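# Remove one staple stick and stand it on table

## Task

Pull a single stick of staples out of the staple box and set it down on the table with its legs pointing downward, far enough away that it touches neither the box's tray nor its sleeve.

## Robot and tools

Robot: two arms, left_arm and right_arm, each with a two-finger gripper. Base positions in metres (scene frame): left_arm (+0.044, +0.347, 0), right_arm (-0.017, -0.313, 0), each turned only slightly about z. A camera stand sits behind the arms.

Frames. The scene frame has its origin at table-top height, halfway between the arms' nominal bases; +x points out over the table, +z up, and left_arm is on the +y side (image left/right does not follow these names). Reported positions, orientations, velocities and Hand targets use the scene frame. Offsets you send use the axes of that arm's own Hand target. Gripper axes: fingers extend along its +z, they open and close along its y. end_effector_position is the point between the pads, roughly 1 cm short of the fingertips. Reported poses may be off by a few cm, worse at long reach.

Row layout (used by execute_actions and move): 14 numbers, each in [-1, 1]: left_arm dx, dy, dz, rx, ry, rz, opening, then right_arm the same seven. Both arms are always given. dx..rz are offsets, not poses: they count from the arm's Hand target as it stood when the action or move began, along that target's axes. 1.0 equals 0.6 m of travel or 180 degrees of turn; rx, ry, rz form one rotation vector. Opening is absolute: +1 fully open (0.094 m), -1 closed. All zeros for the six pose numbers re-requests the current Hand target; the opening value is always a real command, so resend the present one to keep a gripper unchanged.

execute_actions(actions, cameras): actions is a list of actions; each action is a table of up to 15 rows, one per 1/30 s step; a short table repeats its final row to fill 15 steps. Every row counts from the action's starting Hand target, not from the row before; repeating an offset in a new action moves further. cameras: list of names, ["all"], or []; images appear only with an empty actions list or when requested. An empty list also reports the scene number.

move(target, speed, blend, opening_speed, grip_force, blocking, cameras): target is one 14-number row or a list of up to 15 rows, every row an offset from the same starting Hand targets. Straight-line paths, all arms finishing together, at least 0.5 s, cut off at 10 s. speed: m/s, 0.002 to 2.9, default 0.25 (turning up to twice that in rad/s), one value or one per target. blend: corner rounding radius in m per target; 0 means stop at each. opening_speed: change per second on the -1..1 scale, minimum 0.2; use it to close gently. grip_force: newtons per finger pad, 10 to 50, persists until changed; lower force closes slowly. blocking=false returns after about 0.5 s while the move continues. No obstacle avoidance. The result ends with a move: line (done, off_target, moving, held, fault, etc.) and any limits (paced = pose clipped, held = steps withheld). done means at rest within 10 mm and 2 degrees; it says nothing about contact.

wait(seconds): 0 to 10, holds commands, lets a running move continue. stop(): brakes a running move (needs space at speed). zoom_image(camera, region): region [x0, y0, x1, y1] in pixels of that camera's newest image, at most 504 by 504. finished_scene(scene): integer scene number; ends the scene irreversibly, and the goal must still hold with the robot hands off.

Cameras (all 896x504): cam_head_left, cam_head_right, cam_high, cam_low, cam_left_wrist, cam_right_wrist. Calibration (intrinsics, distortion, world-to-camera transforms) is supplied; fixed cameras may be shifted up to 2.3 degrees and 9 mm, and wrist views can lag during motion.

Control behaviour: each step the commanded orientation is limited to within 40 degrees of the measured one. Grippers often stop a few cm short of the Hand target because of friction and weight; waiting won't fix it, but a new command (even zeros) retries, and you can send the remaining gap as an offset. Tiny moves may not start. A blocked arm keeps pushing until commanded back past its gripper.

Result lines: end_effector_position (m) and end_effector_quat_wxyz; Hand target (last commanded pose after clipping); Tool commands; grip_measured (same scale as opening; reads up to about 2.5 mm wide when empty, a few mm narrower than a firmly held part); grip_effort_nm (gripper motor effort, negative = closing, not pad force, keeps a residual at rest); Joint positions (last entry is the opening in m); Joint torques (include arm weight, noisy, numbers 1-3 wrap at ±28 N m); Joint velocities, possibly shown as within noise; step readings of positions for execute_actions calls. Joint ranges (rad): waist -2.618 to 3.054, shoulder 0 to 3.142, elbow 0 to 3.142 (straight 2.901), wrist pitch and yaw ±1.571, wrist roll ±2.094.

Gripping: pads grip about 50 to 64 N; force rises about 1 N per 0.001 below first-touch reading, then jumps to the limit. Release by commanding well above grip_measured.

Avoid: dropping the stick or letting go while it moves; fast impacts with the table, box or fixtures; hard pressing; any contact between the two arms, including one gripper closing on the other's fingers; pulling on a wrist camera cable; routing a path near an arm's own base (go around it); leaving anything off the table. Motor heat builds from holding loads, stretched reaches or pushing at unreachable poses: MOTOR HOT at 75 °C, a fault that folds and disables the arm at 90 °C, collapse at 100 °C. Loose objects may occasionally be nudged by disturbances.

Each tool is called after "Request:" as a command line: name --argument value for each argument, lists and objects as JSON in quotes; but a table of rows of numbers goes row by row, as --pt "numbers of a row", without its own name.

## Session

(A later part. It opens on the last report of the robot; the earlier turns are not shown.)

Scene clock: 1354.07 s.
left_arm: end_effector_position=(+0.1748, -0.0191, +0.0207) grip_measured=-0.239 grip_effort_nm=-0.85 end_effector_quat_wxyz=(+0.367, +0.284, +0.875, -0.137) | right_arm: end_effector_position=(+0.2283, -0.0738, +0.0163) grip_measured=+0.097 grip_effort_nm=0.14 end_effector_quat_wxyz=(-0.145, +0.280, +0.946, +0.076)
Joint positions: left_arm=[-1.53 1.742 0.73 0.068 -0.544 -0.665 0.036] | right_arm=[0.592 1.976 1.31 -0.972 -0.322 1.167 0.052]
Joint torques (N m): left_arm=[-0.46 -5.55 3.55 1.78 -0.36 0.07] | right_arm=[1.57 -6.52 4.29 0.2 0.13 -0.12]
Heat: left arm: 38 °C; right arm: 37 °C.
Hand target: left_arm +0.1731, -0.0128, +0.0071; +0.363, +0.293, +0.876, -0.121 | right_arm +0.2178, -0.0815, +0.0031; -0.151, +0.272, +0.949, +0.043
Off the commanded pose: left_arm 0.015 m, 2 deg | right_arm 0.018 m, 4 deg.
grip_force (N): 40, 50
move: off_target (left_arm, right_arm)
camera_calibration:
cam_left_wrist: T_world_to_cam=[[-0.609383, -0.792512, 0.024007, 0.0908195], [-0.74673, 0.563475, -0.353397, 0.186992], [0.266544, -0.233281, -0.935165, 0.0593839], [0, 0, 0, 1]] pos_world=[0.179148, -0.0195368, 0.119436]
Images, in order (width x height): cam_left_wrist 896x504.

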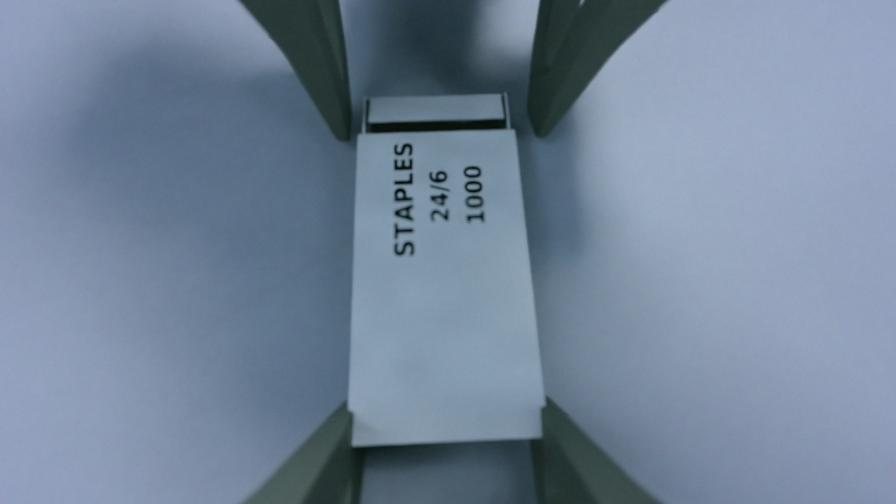

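Request:
move --target '[0,0,0,0,0,0,-0.5,0,0,0,0,0,0,-0.5]' --speed 0.1 --opening_speed 0.4 --cameras '["cam_left_wrist", "cam_low"]'

Request:
zoom_image --camera "cam_left_wrist" --region '[320, 60, 560, 180]'

Scene clock: 1359.03 s.
left_arm: end_effector_position=(+0.1723, -0.0208, +0.0210) grip_measured=-0.239 grip_effort_nm=-0.85 end_effector_quat_wxyz=(+0.366, +0.289, +0.874, -0.140) | right_arm: end_effector_position=(+0.2245, -0.0760, +0.0163) grip_measured=-0.241 grip_effort_nm=-1.05 end_effector_quat_wxyz=(-0.149, +0.279, +0.946, +0.067)
Joint positions: left_arm=[-1.535 1.742 0.73 0.072 -0.54 -0.66 0.036] | right_arm=[0.595 1.976 1.31 -0.99 -0.317 1.166 0.036]
Joint torques (N m): left_arm=[-0.08 -5.45 3.66 1.72 -0.41 0] | right_arm=[1.24 -6.5 4.14 0.36 0.1 -0.09]
Heat: left arm: 38 °C; right arm: 37 °C.
Hand target: left_arm +0.1731, -0.0128, +0.0071; +0.363, +0.293, +0.876, -0.121 | right_arm +0.2178, -0.0814, +0.0031; -0.151, +0.272, +0.949, +0.043
Off the commanded pose: left_arm 0.016 m, 2 deg | right_arm 0.016 m, 3 deg.
grip_force (N): 40, 50
move: off_target (left_arm, right_arm)
camera_calibration:
cam_left_wrist: T_world_to_cam=[[-0.617633, -0.786033, 0.0261081, 0.0894334], [-0.741061, 0.570537, -0.353999, 0.185387], [0.26336, -0.237989, -0.934881, 0.0602692], [0, 0, 0, 1]] pos_world=[0.176748, -0.0211293, 0.119637]
Images, in order (width x height): cam_low 896x504, cam_left_wrist 896x504.

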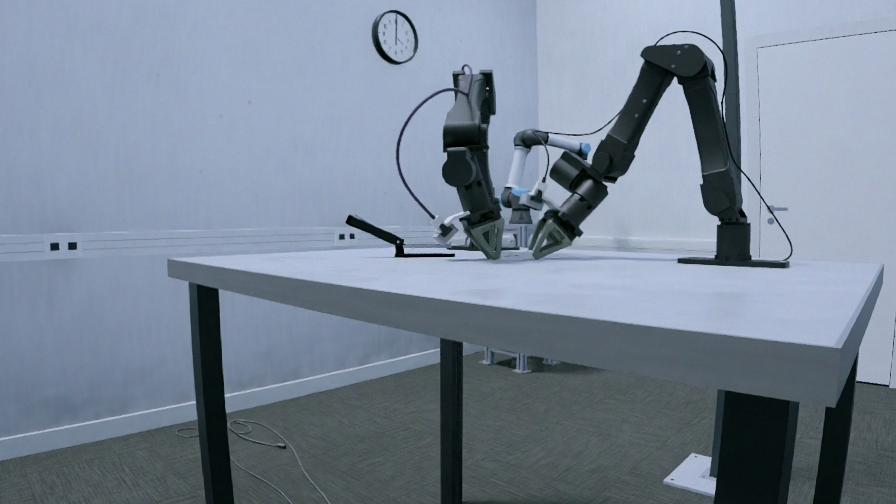

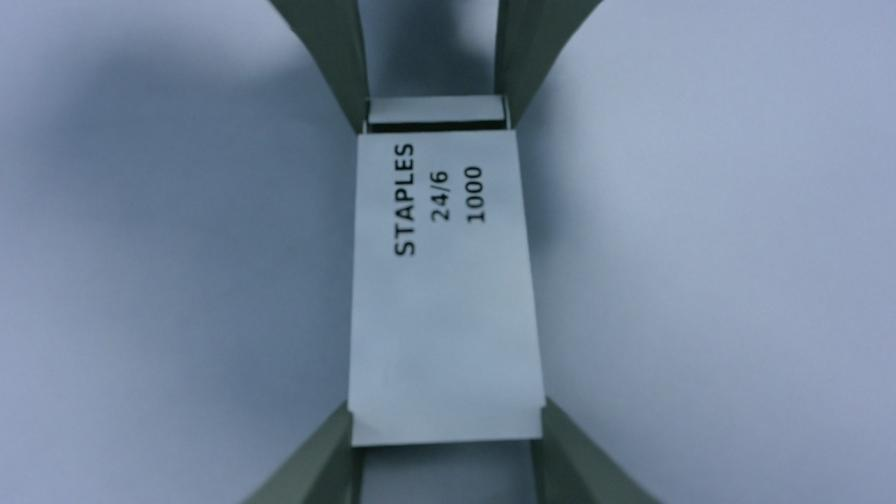

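Scaled by 2.100 from the camera's 896x504 image, which has a finer 1280x720 frame.

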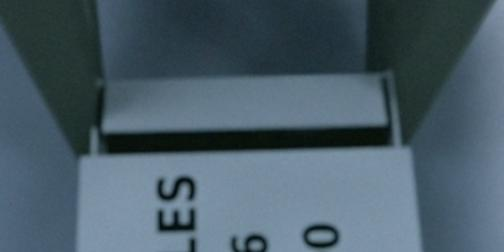

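Request:
move --pt "0 0 0 0 0 0 -0.5 0 0 0 0 0 0 -0.08" --pt "0 0 0 0 0 0 -0.5 -0.0253 0.002 -0.0083 0 0 0 -0.08" --speed 0.08 --opening_speed 1.0 --cameras '["cam_left_wrist"]'

Scene clock: 1367.80 s.
left_arm: end_effector_position=(+0.1723, -0.0208, +0.0210) grip_measured=-0.239 grip_effort_nm=-0.85 end_effector_quat_wxyz=(+0.366, +0.289, +0.874, -0.140) | right_arm: end_effector_position=(+0.2265, -0.0783, +0.0159) grip_measured=-0.083 grip_effort_nm=0.14 end_effector_quat_wxyz=(-0.160, +0.272, +0.947, +0.067)
Joint positions: left_arm=[-1.535 1.742 0.73 0.072 -0.54 -0.66 0.036] | right_arm=[0.579 1.997 1.332 -1.015 -0.332 1.131 0.043]
Joint torques (N m): left_arm=[-0.09 -5.44 3.74 1.66 -0.42 0.03] | right_arm=[-1.09 -6 5.72 0.32 0.28 -0.18]
Heat: left arm: 38 °C; right arm: 37 °C.
Hand target: left_arm +0.1731, -0.0128, +0.0071; +0.363, +0.293, +0.876, -0.121 | right_arm +0.2320, -0.0889, +0.0032; -0.151, +0.272, +0.949, +0.043
Off the commanded pose: left_arm 0.016 m, 2 deg | right_arm 0.017 m, 3 deg.
grip_force (N): 40, 50
move: off_target (left_arm, right_arm)
camera_calibration:
cam_left_wrist: T_world_to_cam=[[-0.617633, -0.786033, 0.0261081, 0.0894334], [-0.741061, 0.570537, -0.353999, 0.185387], [0.26336, -0.237989, -0.934881, 0.0602692], [0, 0, 0, 1]] pos_world=[0.176748, -0.0211293, 0.119637]
Images, in order (width x height): cam_left_wrist 896x504.

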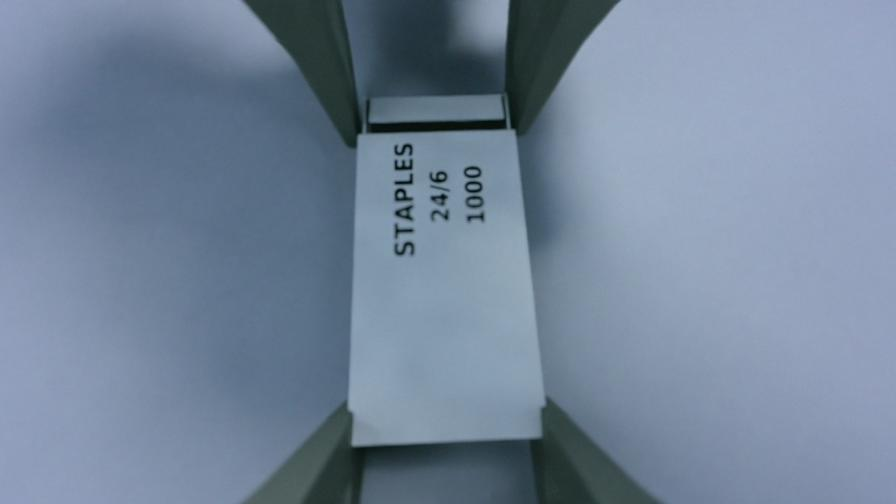

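Request:
move --target '[0,0,0,0,0,0,-0.5,-0.0055,0,-0.0018,-0.0034,0,0.0106,-0.08]' --speed 0.05 --cameras '["cam_left_wrist"]'

Scene clock: 1397.67 s.
left_arm: end_effector_position=(+0.1723, -0.0208, +0.0210) grip_measured=-0.239 grip_effort_nm=-0.86 end_effector_quat_wxyz=(+0.366, +0.289, +0.874, -0.140) | right_arm: end_effector_position=(+0.2283, -0.0809, +0.0158) grip_measured=-0.083 grip_effort_nm=0.14 end_effector_quat_wxyz=(-0.161, +0.281, +0.944, +0.066)
Joint positions: left_arm=[-1.535 1.742 0.73 0.072 -0.54 -0.66 0.036] | right_arm=[0.568 1.997 1.332 -1.017 -0.333 1.14 0.043]
Joint torques (N m): left_arm=[-0.13 -5.42 3.52 1.68 -0.4 -0.01] | right_arm=[-1.13 -6.27 5.34 0.43 0.25 -0.04]
Heat: left arm: 37 °C; right arm: 33 °C.
Hand target: left_arm +0.1731, -0.0128, +0.0071; +0.363, +0.293, +0.876, -0.121 | right_arm +0.2349, -0.0907, +0.0031; -0.150, +0.288, +0.945, +0.046
Off the commanded pose: left_arm 0.016 m, 2 deg | right_arm 0.017 m, 3 deg.
grip_force (N): 40, 50
move: off_target (left_arm, right_arm)
camera_calibration:
cam_left_wrist: T_world_to_cam=[[-0.617633, -0.786033, 0.0261081, 0.0894334], [-0.741061, 0.570537, -0.353999, 0.185387], [0.26336, -0.237989, -0.934881, 0.0602692], [0, 0, 0, 1]] pos_world=[0.176748, -0.0211293, 0.119637]
Images, in order (width x height): cam_left_wrist 896x504.

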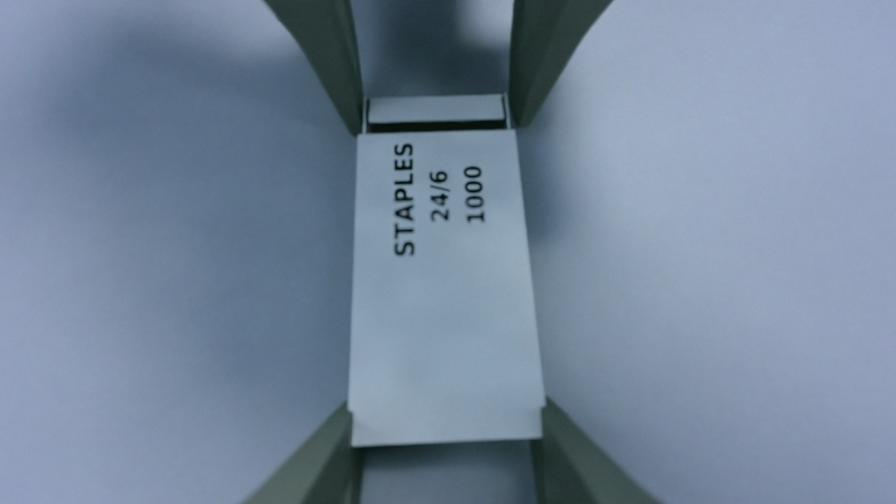

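Request:
move --target '[0,0,0,0,0,0,-0.5,0.0118,0,0.0036,-0.0034,0,0.0106,-0.08]' --speed 0.05 --cameras '["cam_left_wrist"]'

Scene clock: 1425.80 s.
left_arm: end_effector_position=(+0.1723, -0.0208, +0.0210) grip_measured=-0.239 grip_effort_nm=-0.85 end_effector_quat_wxyz=(+0.366, +0.289, +0.874, -0.140) | right_arm: end_effector_position=(+0.2283, -0.0809, +0.0153) grip_measured=-0.083 grip_effort_nm=0.14 end_effector_quat_wxyz=(-0.163, +0.303, +0.937, +0.063)
Joint positions: left_arm=[-1.535 1.742 0.73 0.072 -0.54 -0.66 0.036] | right_arm=[0.568 1.997 1.33 -1.014 -0.333 1.186 0.043]
Joint torques (N m): left_arm=[-0.12 -5.33 3.64 1.68 -0.37 -0.01] | right_arm=[0.61 -7.83 3.37 0.65 0.19 0.1]
Heat: left arm: 36 °C; right arm: 33 °C.
Hand target: left_arm +0.1731, -0.0128, +0.0071; +0.363, +0.293, +0.876, -0.121 | right_arm +0.2288, -0.0866, +0.0032; -0.149, +0.305, +0.939, +0.048
Off the commanded pose: left_arm 0.016 m, 2 deg | right_arm 0.013 m, 2 deg.
grip_force (N): 40, 50
move: off_target (left_arm, right_arm)
camera_calibration:
cam_left_wrist: T_world_to_cam=[[-0.617633, -0.786033, 0.0261081, 0.0894334], [-0.741061, 0.570537, -0.353999, 0.185387], [0.26336, -0.237989, -0.934881, 0.0602692], [0, 0, 0, 1]] pos_world=[0.176748, -0.0211293, 0.119637]
Images, in order (width x height): cam_left_wrist 896x504.

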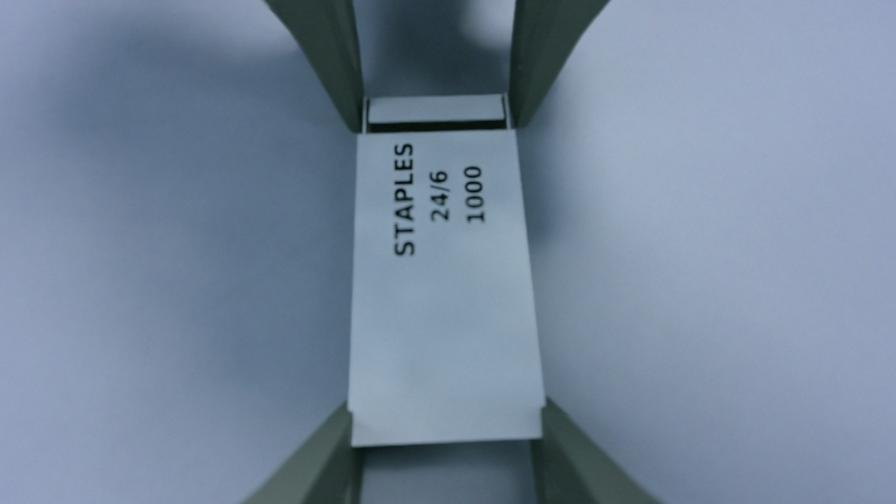

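Request:
move --target '[0,0,0,0,0,0,-0.5,0,0,0,0,0,0,-0.5]' --speed 0.05 --opening_speed 0.3 --grip_force '[45,50]' --cameras '["cam_left_wrist"]'

Scene clock: 1430.27 s.
left_arm: end_effector_position=(+0.1723, -0.0209, +0.0210) grip_measured=-0.245 grip_effort_nm=-0.95 end_effector_quat_wxyz=(+0.366, +0.289, +0.873, -0.140) | right_arm: end_effector_position=(+0.2283, -0.0808, +0.0153) grip_measured=-0.248 grip_effort_nm=-1.05 end_effector_quat_wxyz=(-0.163, +0.305, +0.936, +0.063)
Joint positions: left_arm=[-1.535 1.742 0.73 0.072 -0.54 -0.66 0.035] | right_arm=[0.568 1.997 1.33 -1.014 -0.334 1.19 0.035]
Joint torques (N m): left_arm=[-0.16 -5.7 3.75 1.66 -0.45 0.01] | right_arm=[0.59 -7.77 3.33 0.67 0.21 0.03]
Heat: left arm: 36 °C; right arm: 33 °C.
Hand target: left_arm +0.1731, -0.0128, +0.0071; +0.363, +0.293, +0.876, -0.121 | right_arm +0.2288, -0.0866, +0.0032; -0.149, +0.305, +0.939, +0.048
Off the commanded pose: left_arm 0.016 m, 2 deg | right_arm 0.013 m, 2 deg.
grip_force (N): 45, 50
move: off_target (left_arm, right_arm)
camera_calibration:
cam_left_wrist: T_world_to_cam=[[-0.618267, -0.785537, 0.0260237, 0.0894234], [-0.740566, 0.571143, -0.354059, 0.185338], [0.263263, -0.238176, -0.934861, 0.060376], [0, 0, 0, 1]] pos_world=[0.176648, -0.021229, 0.119737]
Images, in order (width x height): cam_left_wrist 896x504.

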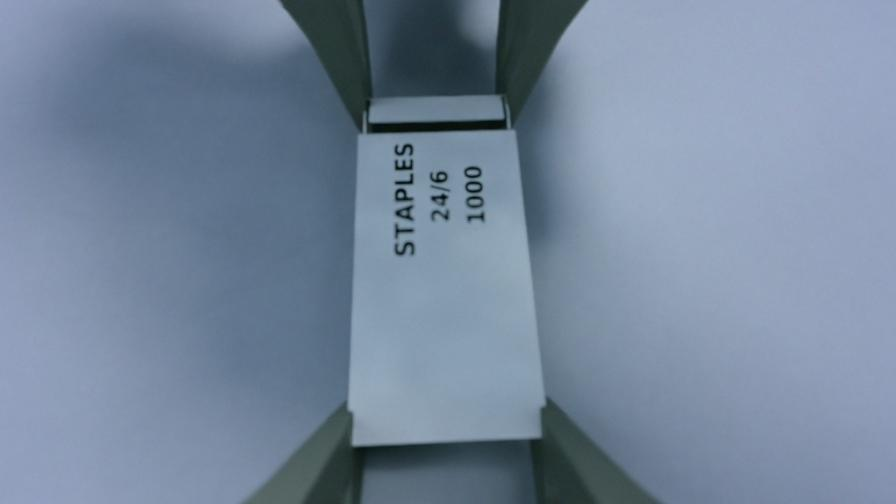

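Request:
zoom_image --camera "cam_left_wrist" --region '[320, 60, 560, 180]'

Scaled by 2.100 from the camera's 896x504 image, which has a finer 1280x720 frame.

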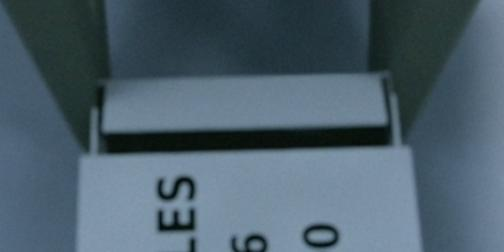

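Request:
move --target '[0.0142,0,0.0142,0,0,0,-0.5,-0.0474,0,-0.0156,0,0,0,-0.5]' --speed 0.06 --cameras '["cam_left_wrist"]'

Scene clock: 1445.83 s.
left_arm: end_effector_position=(+0.1753, -0.0287, +0.0204) grip_measured=-0.245 grip_effort_nm=-0.95 end_effector_quat_wxyz=(+0.381, +0.285, +0.866, -0.152) | right_arm: end_effector_position=(+0.2357, -0.0893, +0.0157) grip_measured=-0.248 grip_effort_nm=-1.05 end_effector_quat_wxyz=(-0.179, +0.301, +0.934, +0.069)
Joint positions: left_arm=[-1.536 1.771 0.722 0.154 -0.556 -0.644 0.035] | right_arm=[0.521 2.023 1.358 -1.049 -0.361 1.129 0.035]
Joint torques (N m): left_arm=[-0.18 -5.09 2.7 1.43 -0.24 -0.13] | right_arm=[-2.37 -6.61 6.42 0.46 0.53 -0.13]
Heat: left arm: 36 °C; right arm: 33 °C.
Hand target: left_arm +0.1731, -0.0128, -0.0050; +0.363, +0.293, +0.876, -0.121 | right_arm +0.2531, -0.1042, +0.0034; -0.149, +0.305, +0.939, +0.048
Off the commanded pose: left_arm 0.030 m, 4 deg | right_arm 0.026 m, 4 deg.
grip_force (N): 45, 50
move: off_target (left_arm, right_arm)
camera_calibration:
cam_left_wrist: T_world_to_cam=[[-0.619799, -0.783821, 0.0383973, 0.0853396], [-0.731095, 0.558939, -0.391263, 0.190578], [0.285218, -0.270576, -0.919478, 0.0519204], [0, 0, 0, 1]] pos_world=[0.177416, -0.0255823, 0.119029]
Images, in order (width x height): cam_left_wrist 896x504.

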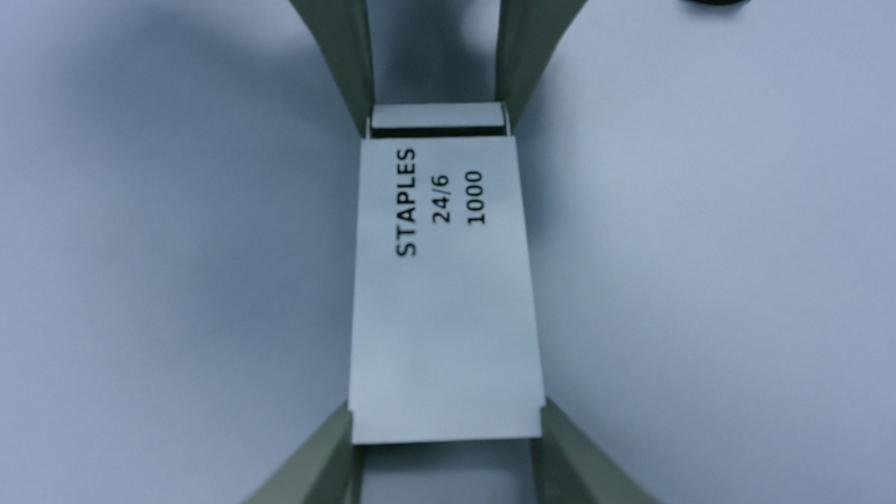

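Request:
move --pt "-0.0142 0 -0.0142 0 0 0 -0.5 0.0284 0 0.0094 0 0 0 -0.5" --pt "-0.0142 0 -0.0142 0 0 0 -0.5 0.0284 0 0.0094 0 0 0 0.1" --pt "-0.0142 0 -0.0142 0 0 0 -0.5 0.0284 0 -0.12 0 0 0 0.1" --speed 0.06 --opening_speed 0.5 --cameras '["cam_left_wrist","cam_head_left"]'

Scene clock: 1502.43 s.
left_arm: end_effector_position=(+0.1755, -0.0286, +0.0204) grip_measured=-0.245 grip_effort_nm=-0.95 end_effector_quat_wxyz=(+0.382, +0.283, +0.867, -0.152) | right_arm: end_effector_position=(+0.2510, -0.1070, +0.0600) grip_measured=+0.097 grip_effort_nm=0.13 end_effector_quat_wxyz=(-0.169, +0.308, +0.935, +0.036)
Joint positions: left_arm=[-1.536 1.771 0.722 0.154 -0.557 -0.648 0.035] | right_arm=[0.485 2.014 1.54 -1.282 -0.295 1.105 0.052]
Joint torques (N m): left_arm=[0.06 -7.98 4.18 0.85 -0.19 -0.15] | right_arm=[-0.38 -12.33 7.9 -0.07 -0.01 -0.07]
Heat: left arm: 35 °C; right arm: 33 °C.
Hand target: left_arm +0.1731, -0.0128, +0.0070; +0.363, +0.293, +0.876, -0.121 | right_arm +0.2580, -0.1078, +0.0771; -0.149, +0.305, +0.939, +0.048
Off the commanded pose: left_arm 0.021 m, 4 deg | right_arm 0.019 m, 3 deg.
grip_force (N): 45, 50
move: off_target (left_arm, right_arm); target 2's new opening was sent with right_arm's hand 0.015 m and 4 deg from that target
camera_calibration:
cam_left_wrist: T_world_to_cam=[[-0.617474, -0.785557, 0.0403182, 0.0850109], [-0.733033, 0.556085, -0.391704, 0.190921], [0.285285, -0.271422, -0.919208, 0.0519714], [0, 0, 0, 1]] pos_world=[0.177617, -0.0252813, 0.11913]
Images, in order (width x height): cam_head_left 896x504, cam_left_wrist 896x504.

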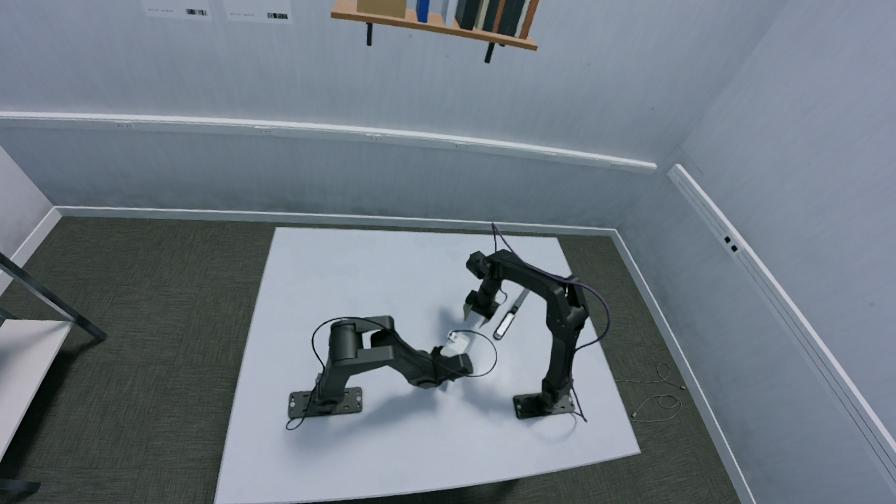

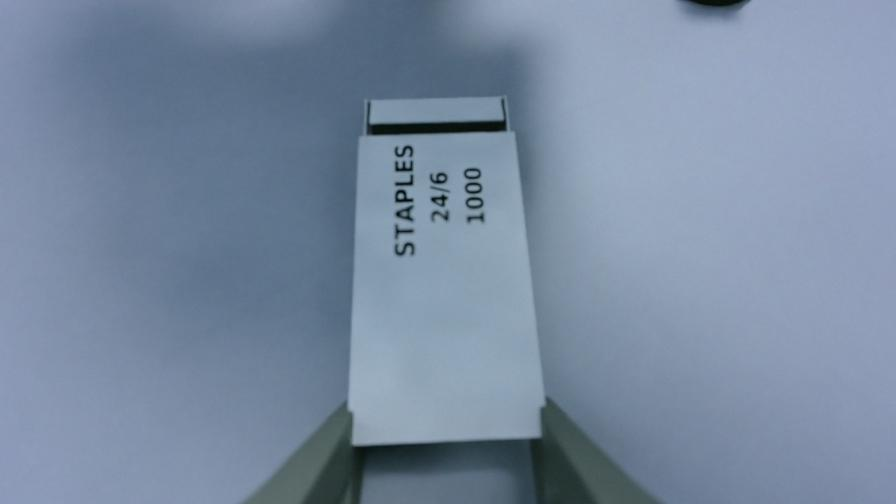

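Request:
move --pt "0 0 0 0 0 0 -0.5 0.0721 0 -0.2215 0 0 0 0.1" --pt "0 0 0 0 0 0 -0.5 -0.0663 -0.2857 -0.2663 0 0 0 0.1" --speed 0.25 --blend '[0.05,0]' --grip_force '[50,50]'

Request:
move --target '[-0.0733,-0.0185,-0.0318,0,0.0833,0,-0.5,0,0,0,0,0,0,0.1]' --speed 0.06 --cameras '["cam_left_wrist","cam_low","cam_high"]'

Scene clock: 1520.13 s.
left_arm: end_effector_position=(+0.1756, -0.0286, +0.0205) grip_measured=-0.251 grip_effort_nm=-1.04 end_effector_quat_wxyz=(+0.382, +0.283, +0.867, -0.152) | right_arm: end_effector_position=(+0.2342, -0.2976, +0.2136) grip_measured=+0.097 grip_effort_nm=0.13 end_effector_quat_wxyz=(+0.020, +0.331, +0.938, +0.103)
Joint positions: left_arm=[-1.536 1.771 0.722 0.154 -0.558 -0.648 0.035] | right_arm=[-0.089 1.445 1.525 -1.559 -0.188 0.609 0.052]
Joint torques (N m): left_arm=[-0.05 -7.97 4.11 0.87 -0.21 -0.16] | right_arm=[0.77 -6.02 5.42 0.54 0.02 -0.09]
Heat: left arm: 36 °C; right arm: 35 °C.
Hand target: left_arm +0.1731, -0.0128, +0.0070; +0.363, +0.293, +0.876, -0.121 | right_arm +0.2279, -0.2978, +0.2167; -0.149, +0.305, +0.939, +0.048
Off the commanded pose: left_arm 0.021 m, 4 deg | right_arm 0.007 m, 21 deg.
joint sent to its limit (right arm) — joint 4 (wrist pitch), lower limit. The joint targets are off in orientation, not in position.
move: off_target (left_arm, right_arm)

Scene clock: 1523.03 s.
left_arm: end_effector_position=(+0.1785, -0.0334, +0.0499) grip_measured=-0.251 grip_effort_nm=-1.04 end_effector_quat_wxyz=(+0.250, +0.308, +0.914, -0.090) | right_arm: end_effector_position=(+0.2342, -0.2978, +0.2135) grip_measured=+0.097 grip_effort_nm=0.13 end_effector_quat_wxyz=(+0.020, +0.330, +0.938, +0.102)
Joint positions: left_arm=[-1.441 1.771 1.087 -0.463 -0.342 -0.66 0.035] | right_arm=[-0.089 1.445 1.525 -1.559 -0.188 0.608 0.052]
Joint torques (N m): left_arm=[0.5 -8.46 8.23 0.93 -0.2 0] | right_arm=[0.79 -6.02 5.46 0.54 0.02 -0.09]
Heat: left arm: 36 °C; right arm: 35 °C.
Hand target: left_arm +0.1805, -0.0323, +0.0517; +0.246, +0.306, +0.916, -0.082 | right_arm +0.2279, -0.2978, +0.2167; -0.149, +0.305, +0.939, +0.048
Off the commanded pose: left_arm 0.003 m, 1 deg | right_arm 0.007 m, 21 deg.
joint sent to its limit (right arm) — joint 4 (wrist pitch), lower limit. The joint targets are off in orientation, not in position.
move: off_target (right_arm)
camera_calibration:
cam_left_wrist: T_world_to_cam=[[-0.619806, -0.784725, 0.00692757, 0.0839606], [-0.781656, 0.616549, -0.0942404, 0.203242], [0.0696816, -0.0638257, -0.995525, 0.126147], [0, 0, 0, 1]] pos_world=[0.202115, -0.0513715, 0.144155]
Images, in order (width x height): cam_high 896x504, cam_low 896x504, cam_left_wrist 896x504.

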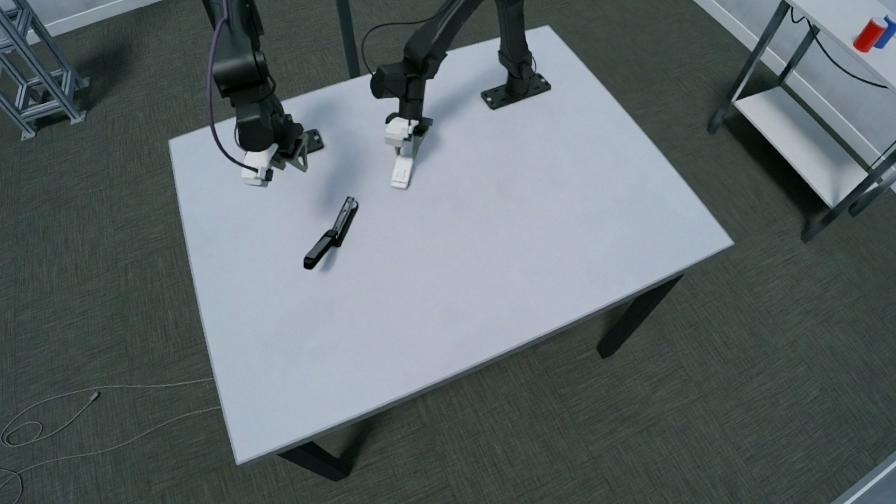

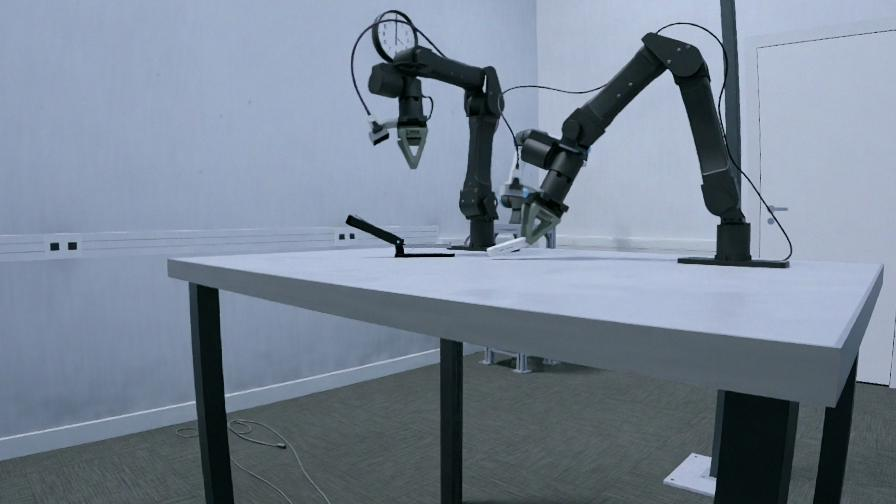

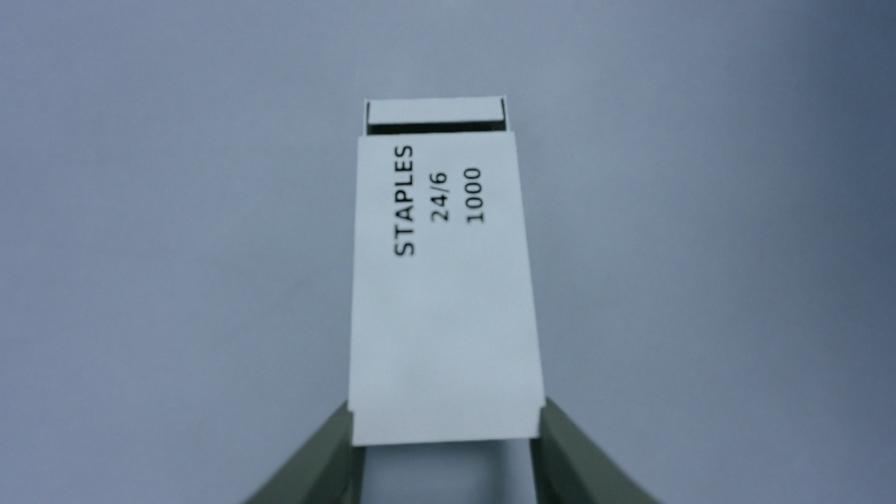

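Request:
move --target '[-0.0314,0.0003,-0.0065,0,0.0833,0,-0.5,0,0,0,0,0,0,0.1]' --speed 0.05 --cameras '["cam_left_wrist","cam_low"]'

Scene clock: 1536.73 s.
left_arm: end_effector_position=(+0.1905, -0.0426, +0.0722) grip_measured=-0.251 grip_effort_nm=-1.04 end_effector_quat_wxyz=(+0.135, +0.312, +0.939, -0.058) | right_arm: end_effector_position=(+0.2342, -0.2978, +0.2135) grip_measured=+0.097 grip_effort_nm=0.14 end_effector_quat_wxyz=(+0.020, +0.330, +0.938, +0.102)
Joint positions: left_arm=[-1.337 1.907 1.447 -0.858 -0.154 -0.62 0.035] | right_arm=[-0.089 1.445 1.525 -1.559 -0.188 0.608 0.052]
Joint torques (N m): left_arm=[0.42 -7.92 8.64 0.64 -0.08 0.07] | right_arm=[0.79 -6.04 5.5 0.55 0.02 -0.08]
Heat: left arm: 37 °C; right arm: 33 °C.
Hand target: left_arm +0.1921, -0.0407, +0.0645; +0.124, +0.314, +0.940, -0.041 | right_arm +0.2279, -0.2978, +0.2167; -0.149, +0.305, +0.939, +0.048
Off the commanded pose: left_arm 0.008 m, 2 deg | right_arm 0.007 m, 21 deg.
joint sent to its limit (right arm) — joint 4 (wrist pitch), lower limit. The joint targets are off in orientation, not in position.
move: off_target (right_arm)
camera_calibration:
cam_left_wrist: T_world_to_cam=[[-0.613314, -0.789458, 0.024542, 0.0813433], [-0.778778, 0.609614, 0.147901, 0.201967], [-0.131723, 0.071597, -0.988698, 0.190624], [0, 0, 0, 1]] pos_world=[0.232286, -0.0725532, 0.156602]
Images, in order (width x height): cam_low 896x504, cam_left_wrist 896x504.

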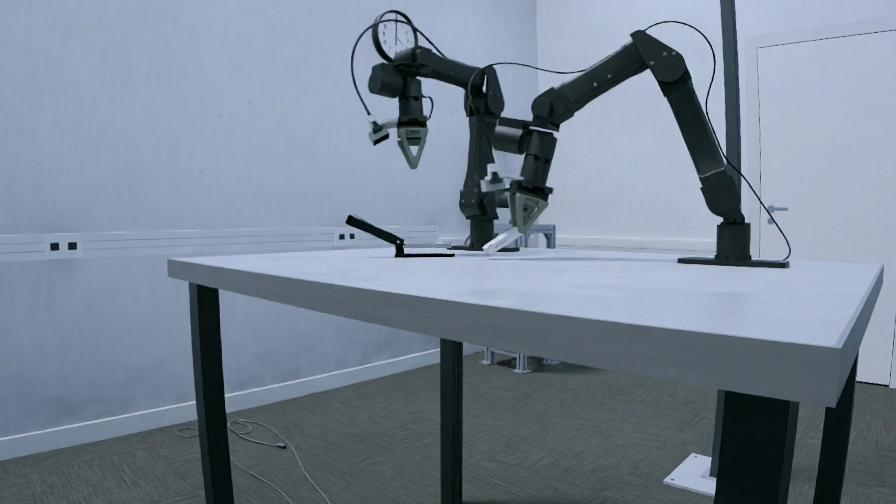

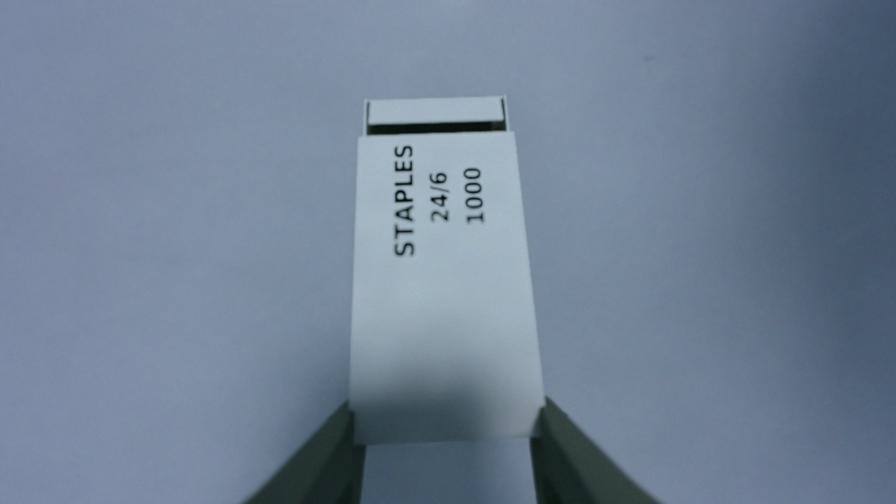

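Request:
move --target '[0.0055,0,0.0175,0,0,0,-0.5,0,0,0,0,0,0,0.1]' --speed 0.03 --cameras '["cam_left_wrist","cam_low"]'

Scene clock: 1543.23 s.
left_arm: end_effector_position=(+0.1903, -0.0420, +0.0683) grip_measured=-0.251 grip_effort_nm=-1.04 end_effector_quat_wxyz=(+0.132, +0.312, +0.939, -0.054) | right_arm: end_effector_position=(+0.2342, -0.2978, +0.2135) grip_measured=+0.097 grip_effort_nm=0.13 end_effector_quat_wxyz=(+0.020, +0.330, +0.938, +0.102)
Joint positions: left_arm=[-1.337 1.917 1.447 -0.858 -0.154 -0.62 0.035] | right_arm=[-0.089 1.445 1.525 -1.559 -0.188 0.608 0.052]
Joint torques (N m): left_arm=[0.32 -7.95 5.56 1.05 -0.07 0.06] | right_arm=[0.8 -6.01 5.48 0.54 0.02 -0.09]
Heat: left arm: 38 °C; right arm: 33 °C.
Hand target: left_arm +0.1918, -0.0404, +0.0535; +0.124, +0.314, +0.940, -0.041 | right_arm +0.2279, -0.2978, +0.2167; -0.149, +0.305, +0.939, +0.048
Off the commanded pose: left_arm 0.015 m, 2 deg | right_arm 0.007 m, 21 deg.
joint sent to its limit (right arm) — joint 4 (wrist pitch), lower limit. The joint targets are off in orientation, not in position.
move: off_target (left_arm, right_arm)
camera_calibration:
cam_left_wrist: T_world_to_cam=[[-0.613203, -0.789705, 0.0186557, 0.0821204], [-0.778355, 0.60808, 0.156211, 0.201416], [-0.134705, 0.0812681, -0.987548, 0.187526], [0, 0, 0, 1]] pos_world=[0.23239, -0.0728659, 0.152196]
Images, in order (width x height): cam_low 896x504, cam_left_wrist 896x504.

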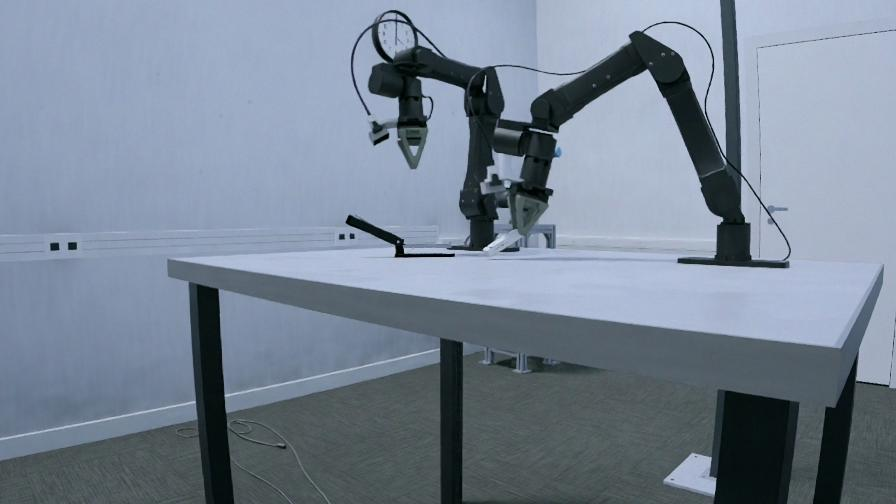

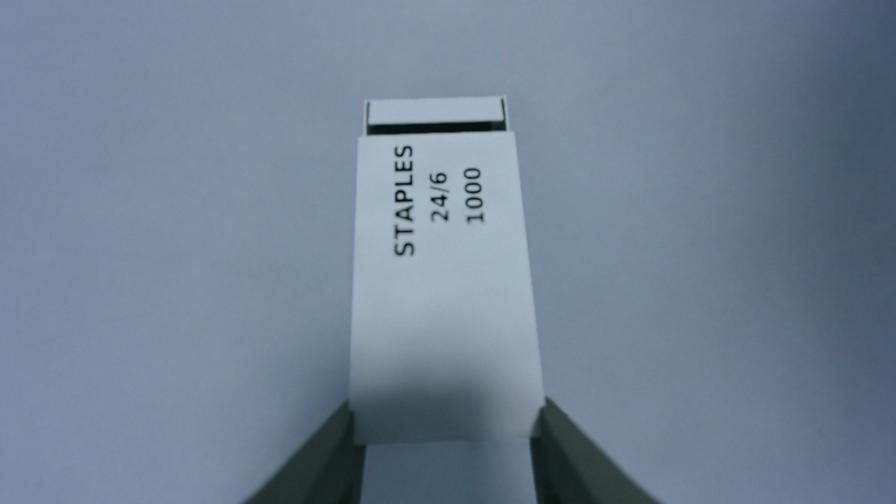

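Request:
move --target '[0.004,0,0.0128,0,0,0,-0.5,0,0,0,0,0,0,0.1]' --speed 0.03 --cameras '["cam_left_wrist","cam_low"]'

Request:
zoom_image --camera "cam_low" --region '[440, 170, 600, 280]'

Scene clock: 1546.67 s.
left_arm: end_effector_position=(+0.1894, -0.0391, +0.0618) grip_measured=-0.251 grip_effort_nm=-1.04 end_effector_quat_wxyz=(+0.129, +0.313, +0.940, -0.049) | right_arm: end_effector_position=(+0.2342, -0.2978, +0.2135) grip_measured=+0.097 grip_effort_nm=0.13 end_effector_quat_wxyz=(+0.020, +0.330, +0.938, +0.102)
Joint positions: left_arm=[-1.337 1.921 1.429 -0.848 -0.154 -0.62 0.035] | right_arm=[-0.089 1.445 1.525 -1.559 -0.188 0.608 0.052]
Joint torques (N m): left_arm=[0.38 -7.65 5.01 1.28 -0.06 0.08] | right_arm=[0.81 -6.02 5.42 0.55 0.02 -0.08]
Heat: left arm: 38 °C; right arm: 33 °C.
Hand target: left_arm +0.1915, -0.0403, +0.0455; +0.124, +0.314, +0.940, -0.042 | right_arm +0.2279, -0.2978, +0.2167; -0.149, +0.305, +0.939, +0.048
Off the commanded pose: left_arm 0.017 m, 1 deg | right_arm 0.007 m, 21 deg.
joint sent to its limit (right arm) — joint 4 (wrist pitch), lower limit. The joint targets are off in orientation, not in position.
move: off_target (left_arm, right_arm)
camera_calibration:
cam_left_wrist: T_world_to_cam=[[-0.613186, -0.789851, 0.0117666, 0.0844398], [-0.777791, 0.606292, 0.165685, 0.199206], [-0.138, 0.0924437, -0.986109, 0.181712], [0, 0, 0, 1]] pos_world=[0.231794, -0.0708805, 0.145189]
Images, in order (width x height): cam_low 896x504, cam_left_wrist 896x504.

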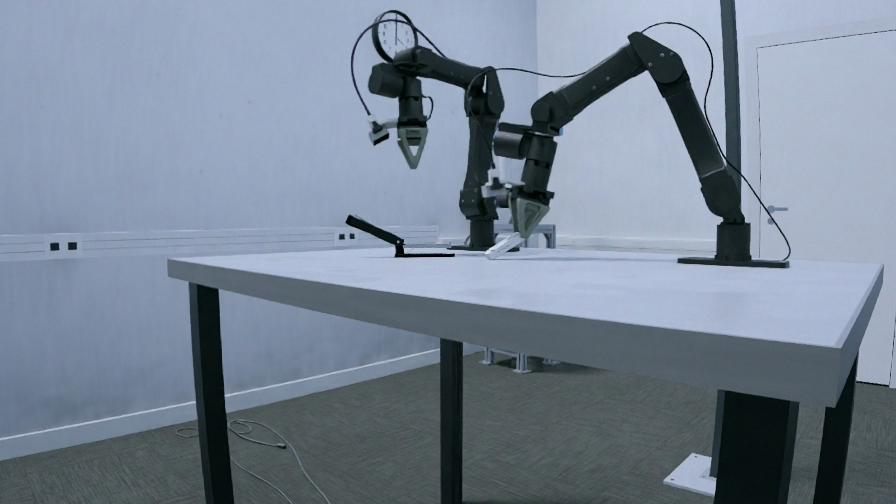

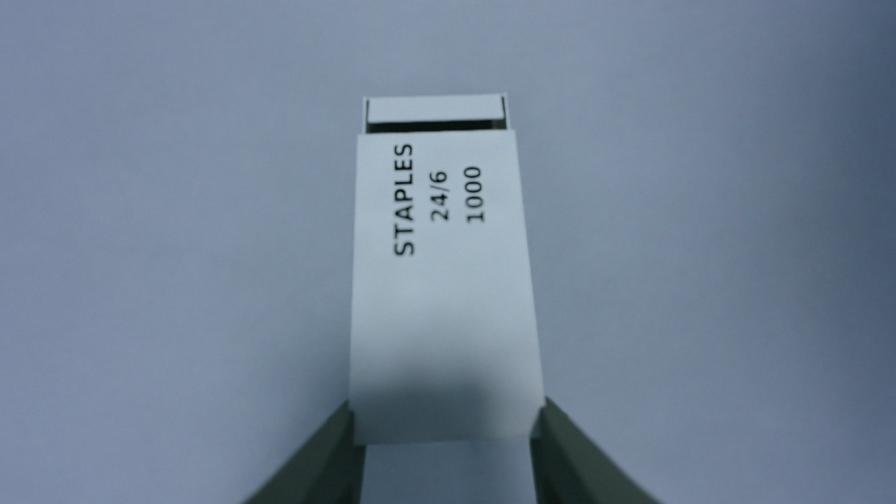

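Scaled by 3.150 from the camera's 896x504 image, which has a finer 1280x720 frame.

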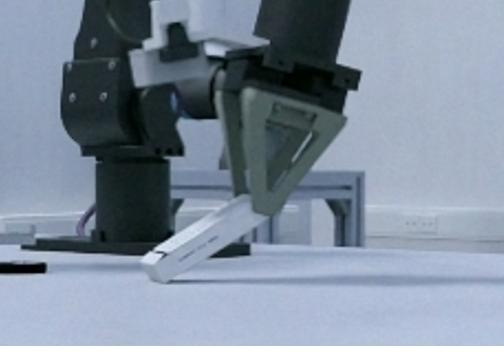

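Request:
move --target '[-0.0323,0,-0.0275,0,0.0778,0,-0.5,0,0,0,0,0,0,0.1]' --speed 0.04 --cameras '["cam_left_wrist","cam_low"]'

Request:
zoom_image --camera "cam_low" --region '[440, 170, 600, 280]'

Scene clock: 1561.53 s.
left_arm: end_effector_position=(+0.2016, -0.0508, +0.0768) grip_measured=-0.251 grip_effort_nm=-1.04 end_effector_quat_wxyz=(+0.022, +0.316, +0.948, -0.018) | right_arm: end_effector_position=(+0.2342, -0.2978, +0.2135) grip_measured=+0.097 grip_effort_nm=0.13 end_effector_quat_wxyz=(+0.020, +0.330, +0.938, +0.102)
Joint positions: left_arm=[-1.258 2.14 1.843 -1.219 -0.012 -0.557 0.035] | right_arm=[-0.089 1.445 1.525 -1.559 -0.188 0.608 0.052]
Joint torques (N m): left_arm=[0.44 -9.37 8.13 0.29 0.09 0.11] | right_arm=[0.8 -6 5.45 0.54 0.03 -0.08]
Heat: left arm: 37 °C; right arm: 32 °C.
Hand target: left_arm +0.2030, -0.0490, +0.0665; +0.009, +0.317, +0.948, -0.003 | right_arm +0.2279, -0.2978, +0.2167; -0.149, +0.305, +0.939, +0.048
Off the commanded pose: left_arm 0.011 m, 2 deg | right_arm 0.007 m, 21 deg.
joint sent to its limit (right arm) — joint 4 (wrist pitch), lower limit. The joint targets are off in orientation, not in position.
move: off_target (left_arm, right_arm)
camera_calibration:
cam_left_wrist: T_world_to_cam=[[-0.612746, -0.78992, 0.0238703, 0.0814446], [-0.725487, 0.574229, 0.379381, 0.184687], [-0.313388, 0.215147, -0.924932, 0.23621], [0, 0, 0, 1]] pos_world=[0.257918, -0.0925379, 0.146467]
Images, in order (width x height): cam_low 896x504, cam_left_wrist 896x504.

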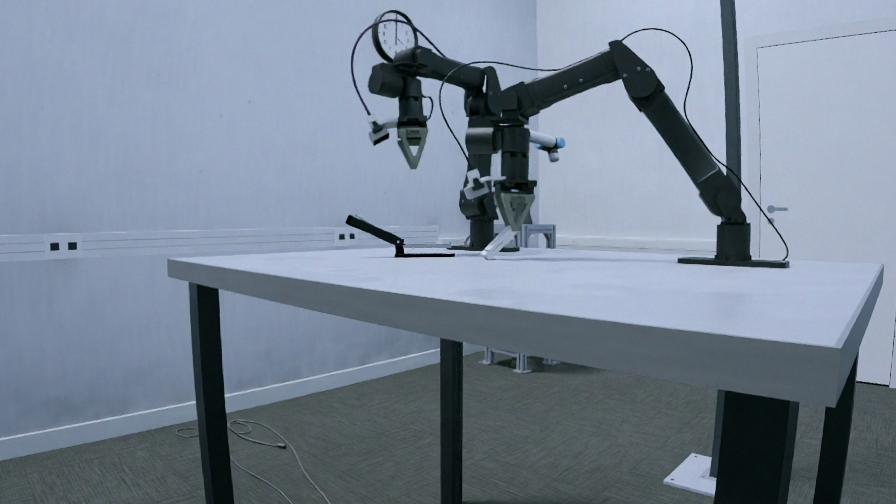

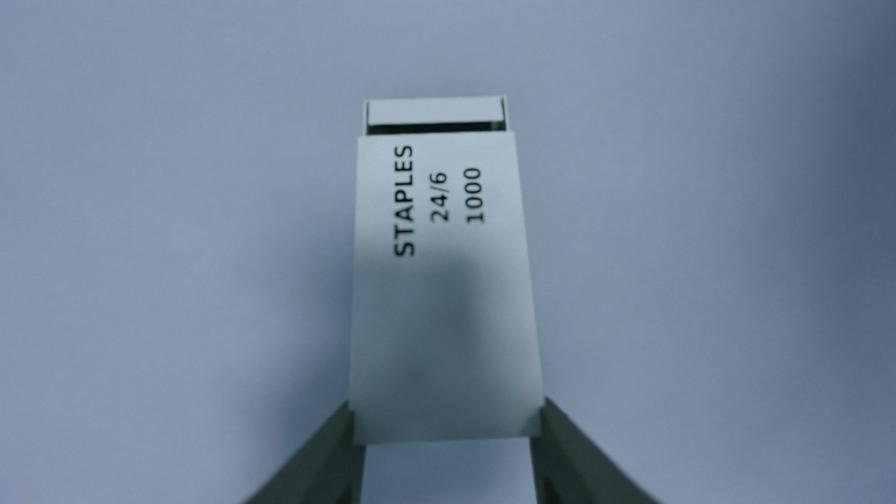

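Scaled by 3.150 from the camera's 896x504 image, which has a finer 1280x720 frame.

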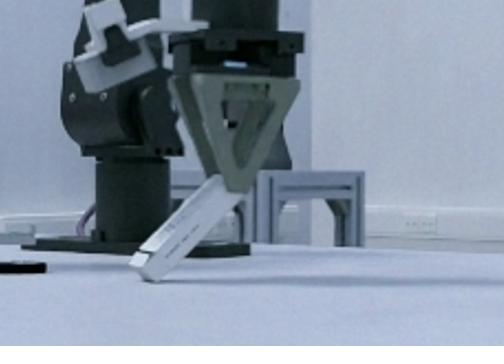

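Request:
move --target '[-0.0346,0.0004,-0.0151,0,0.0889,0,-0.5,0,0,0,0,0,0,0.1]' --speed 0.04 --cameras '["cam_left_wrist","cam_low"]'

Request:
zoom_image --camera "cam_low" --region '[440, 170, 600, 280]'

Scene clock: 1574.07 s.
left_arm: end_effector_position=(+0.2187, -0.0624, +0.0889) grip_measured=-0.251 grip_effort_nm=-1.04 end_effector_quat_wxyz=(-0.067, +0.314, +0.947, -0.014) | right_arm: end_effector_position=(+0.2342, -0.2978, +0.2135) grip_measured=+0.097 grip_effort_nm=0.13 end_effector_quat_wxyz=(+0.020, +0.330, +0.938, +0.102)
Joint positions: left_arm=[-1.18 2.396 2.314 -1.562 0.115 -0.48 0.035] | right_arm=[-0.089 1.445 1.525 -1.559 -0.188 0.608 0.052]
Joint torques (N m): left_arm=[0.42 -10.58 7.82 0.01 0.14 0.09] | right_arm=[0.84 -6.04 5.5 0.54 0.01 -0.1]
Heat: left arm: 38 °C; right arm: 32 °C.
Hand target: left_arm +0.2195, -0.0612, +0.0758; -0.123, +0.315, +0.940, +0.041 | right_arm +0.2279, -0.2978, +0.2167; -0.149, +0.305, +0.939, +0.048
Off the commanded pose: left_arm 0.013 m, 9 deg | right_arm 0.007 m, 21 deg.
joint sent to its limit (left arm) — joint 4 (wrist pitch), lower limit. The joint targets are off in orientation, not in position.
joint sent to its limit (right arm) — joint 4 (wrist pitch), lower limit. The joint targets are off in orientation, not in position.
move: off_target (left_arm, right_arm)
camera_calibration:
cam_left_wrist: T_world_to_cam=[[-0.602932, -0.794267, 0.0749118, 0.0755175], [-0.650723, 0.543936, 0.529805, 0.167539], [-0.461554, 0.27069, -0.844805, 0.283935], [0, 0, 0, 1]] pos_world=[0.285605, -0.108008, 0.145449]
Images, in order (width x height): cam_low 896x504, cam_left_wrist 896x504.

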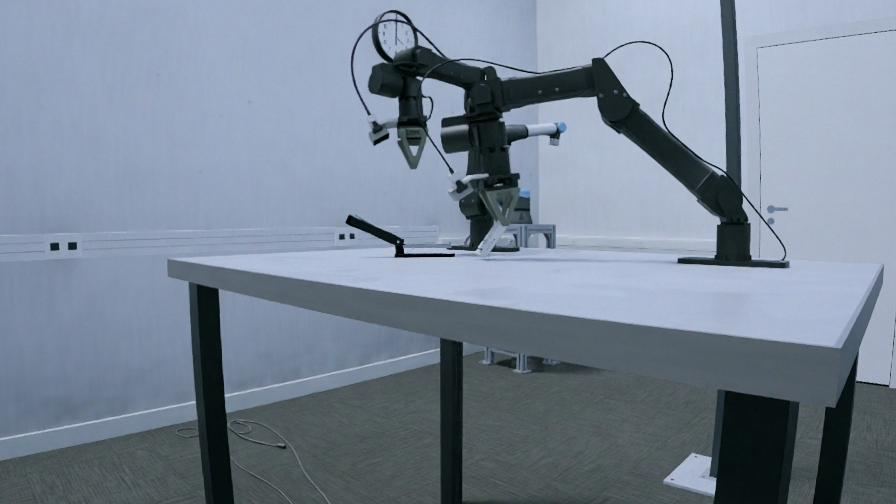

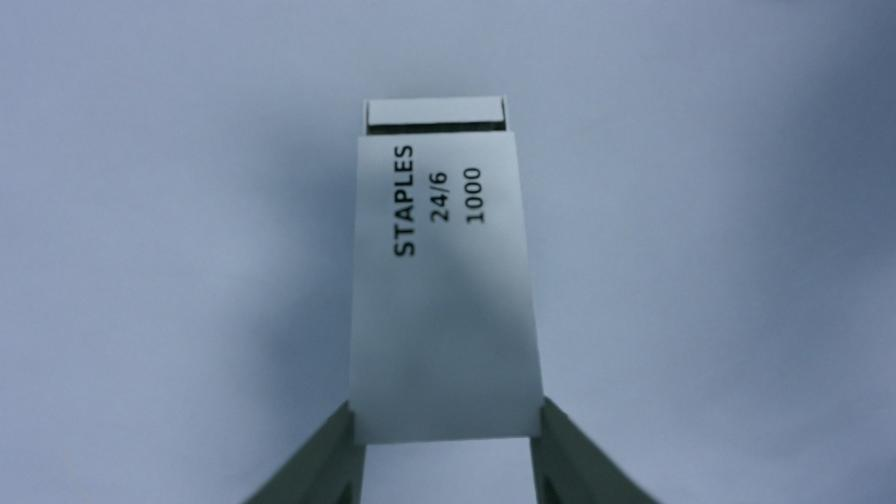

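Scaled by 3.150 from the camera's 896x504 image, which has a finer 1280x720 frame.

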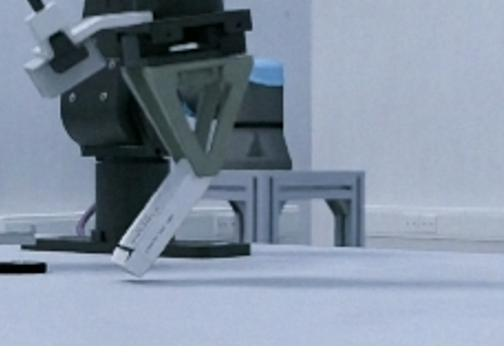

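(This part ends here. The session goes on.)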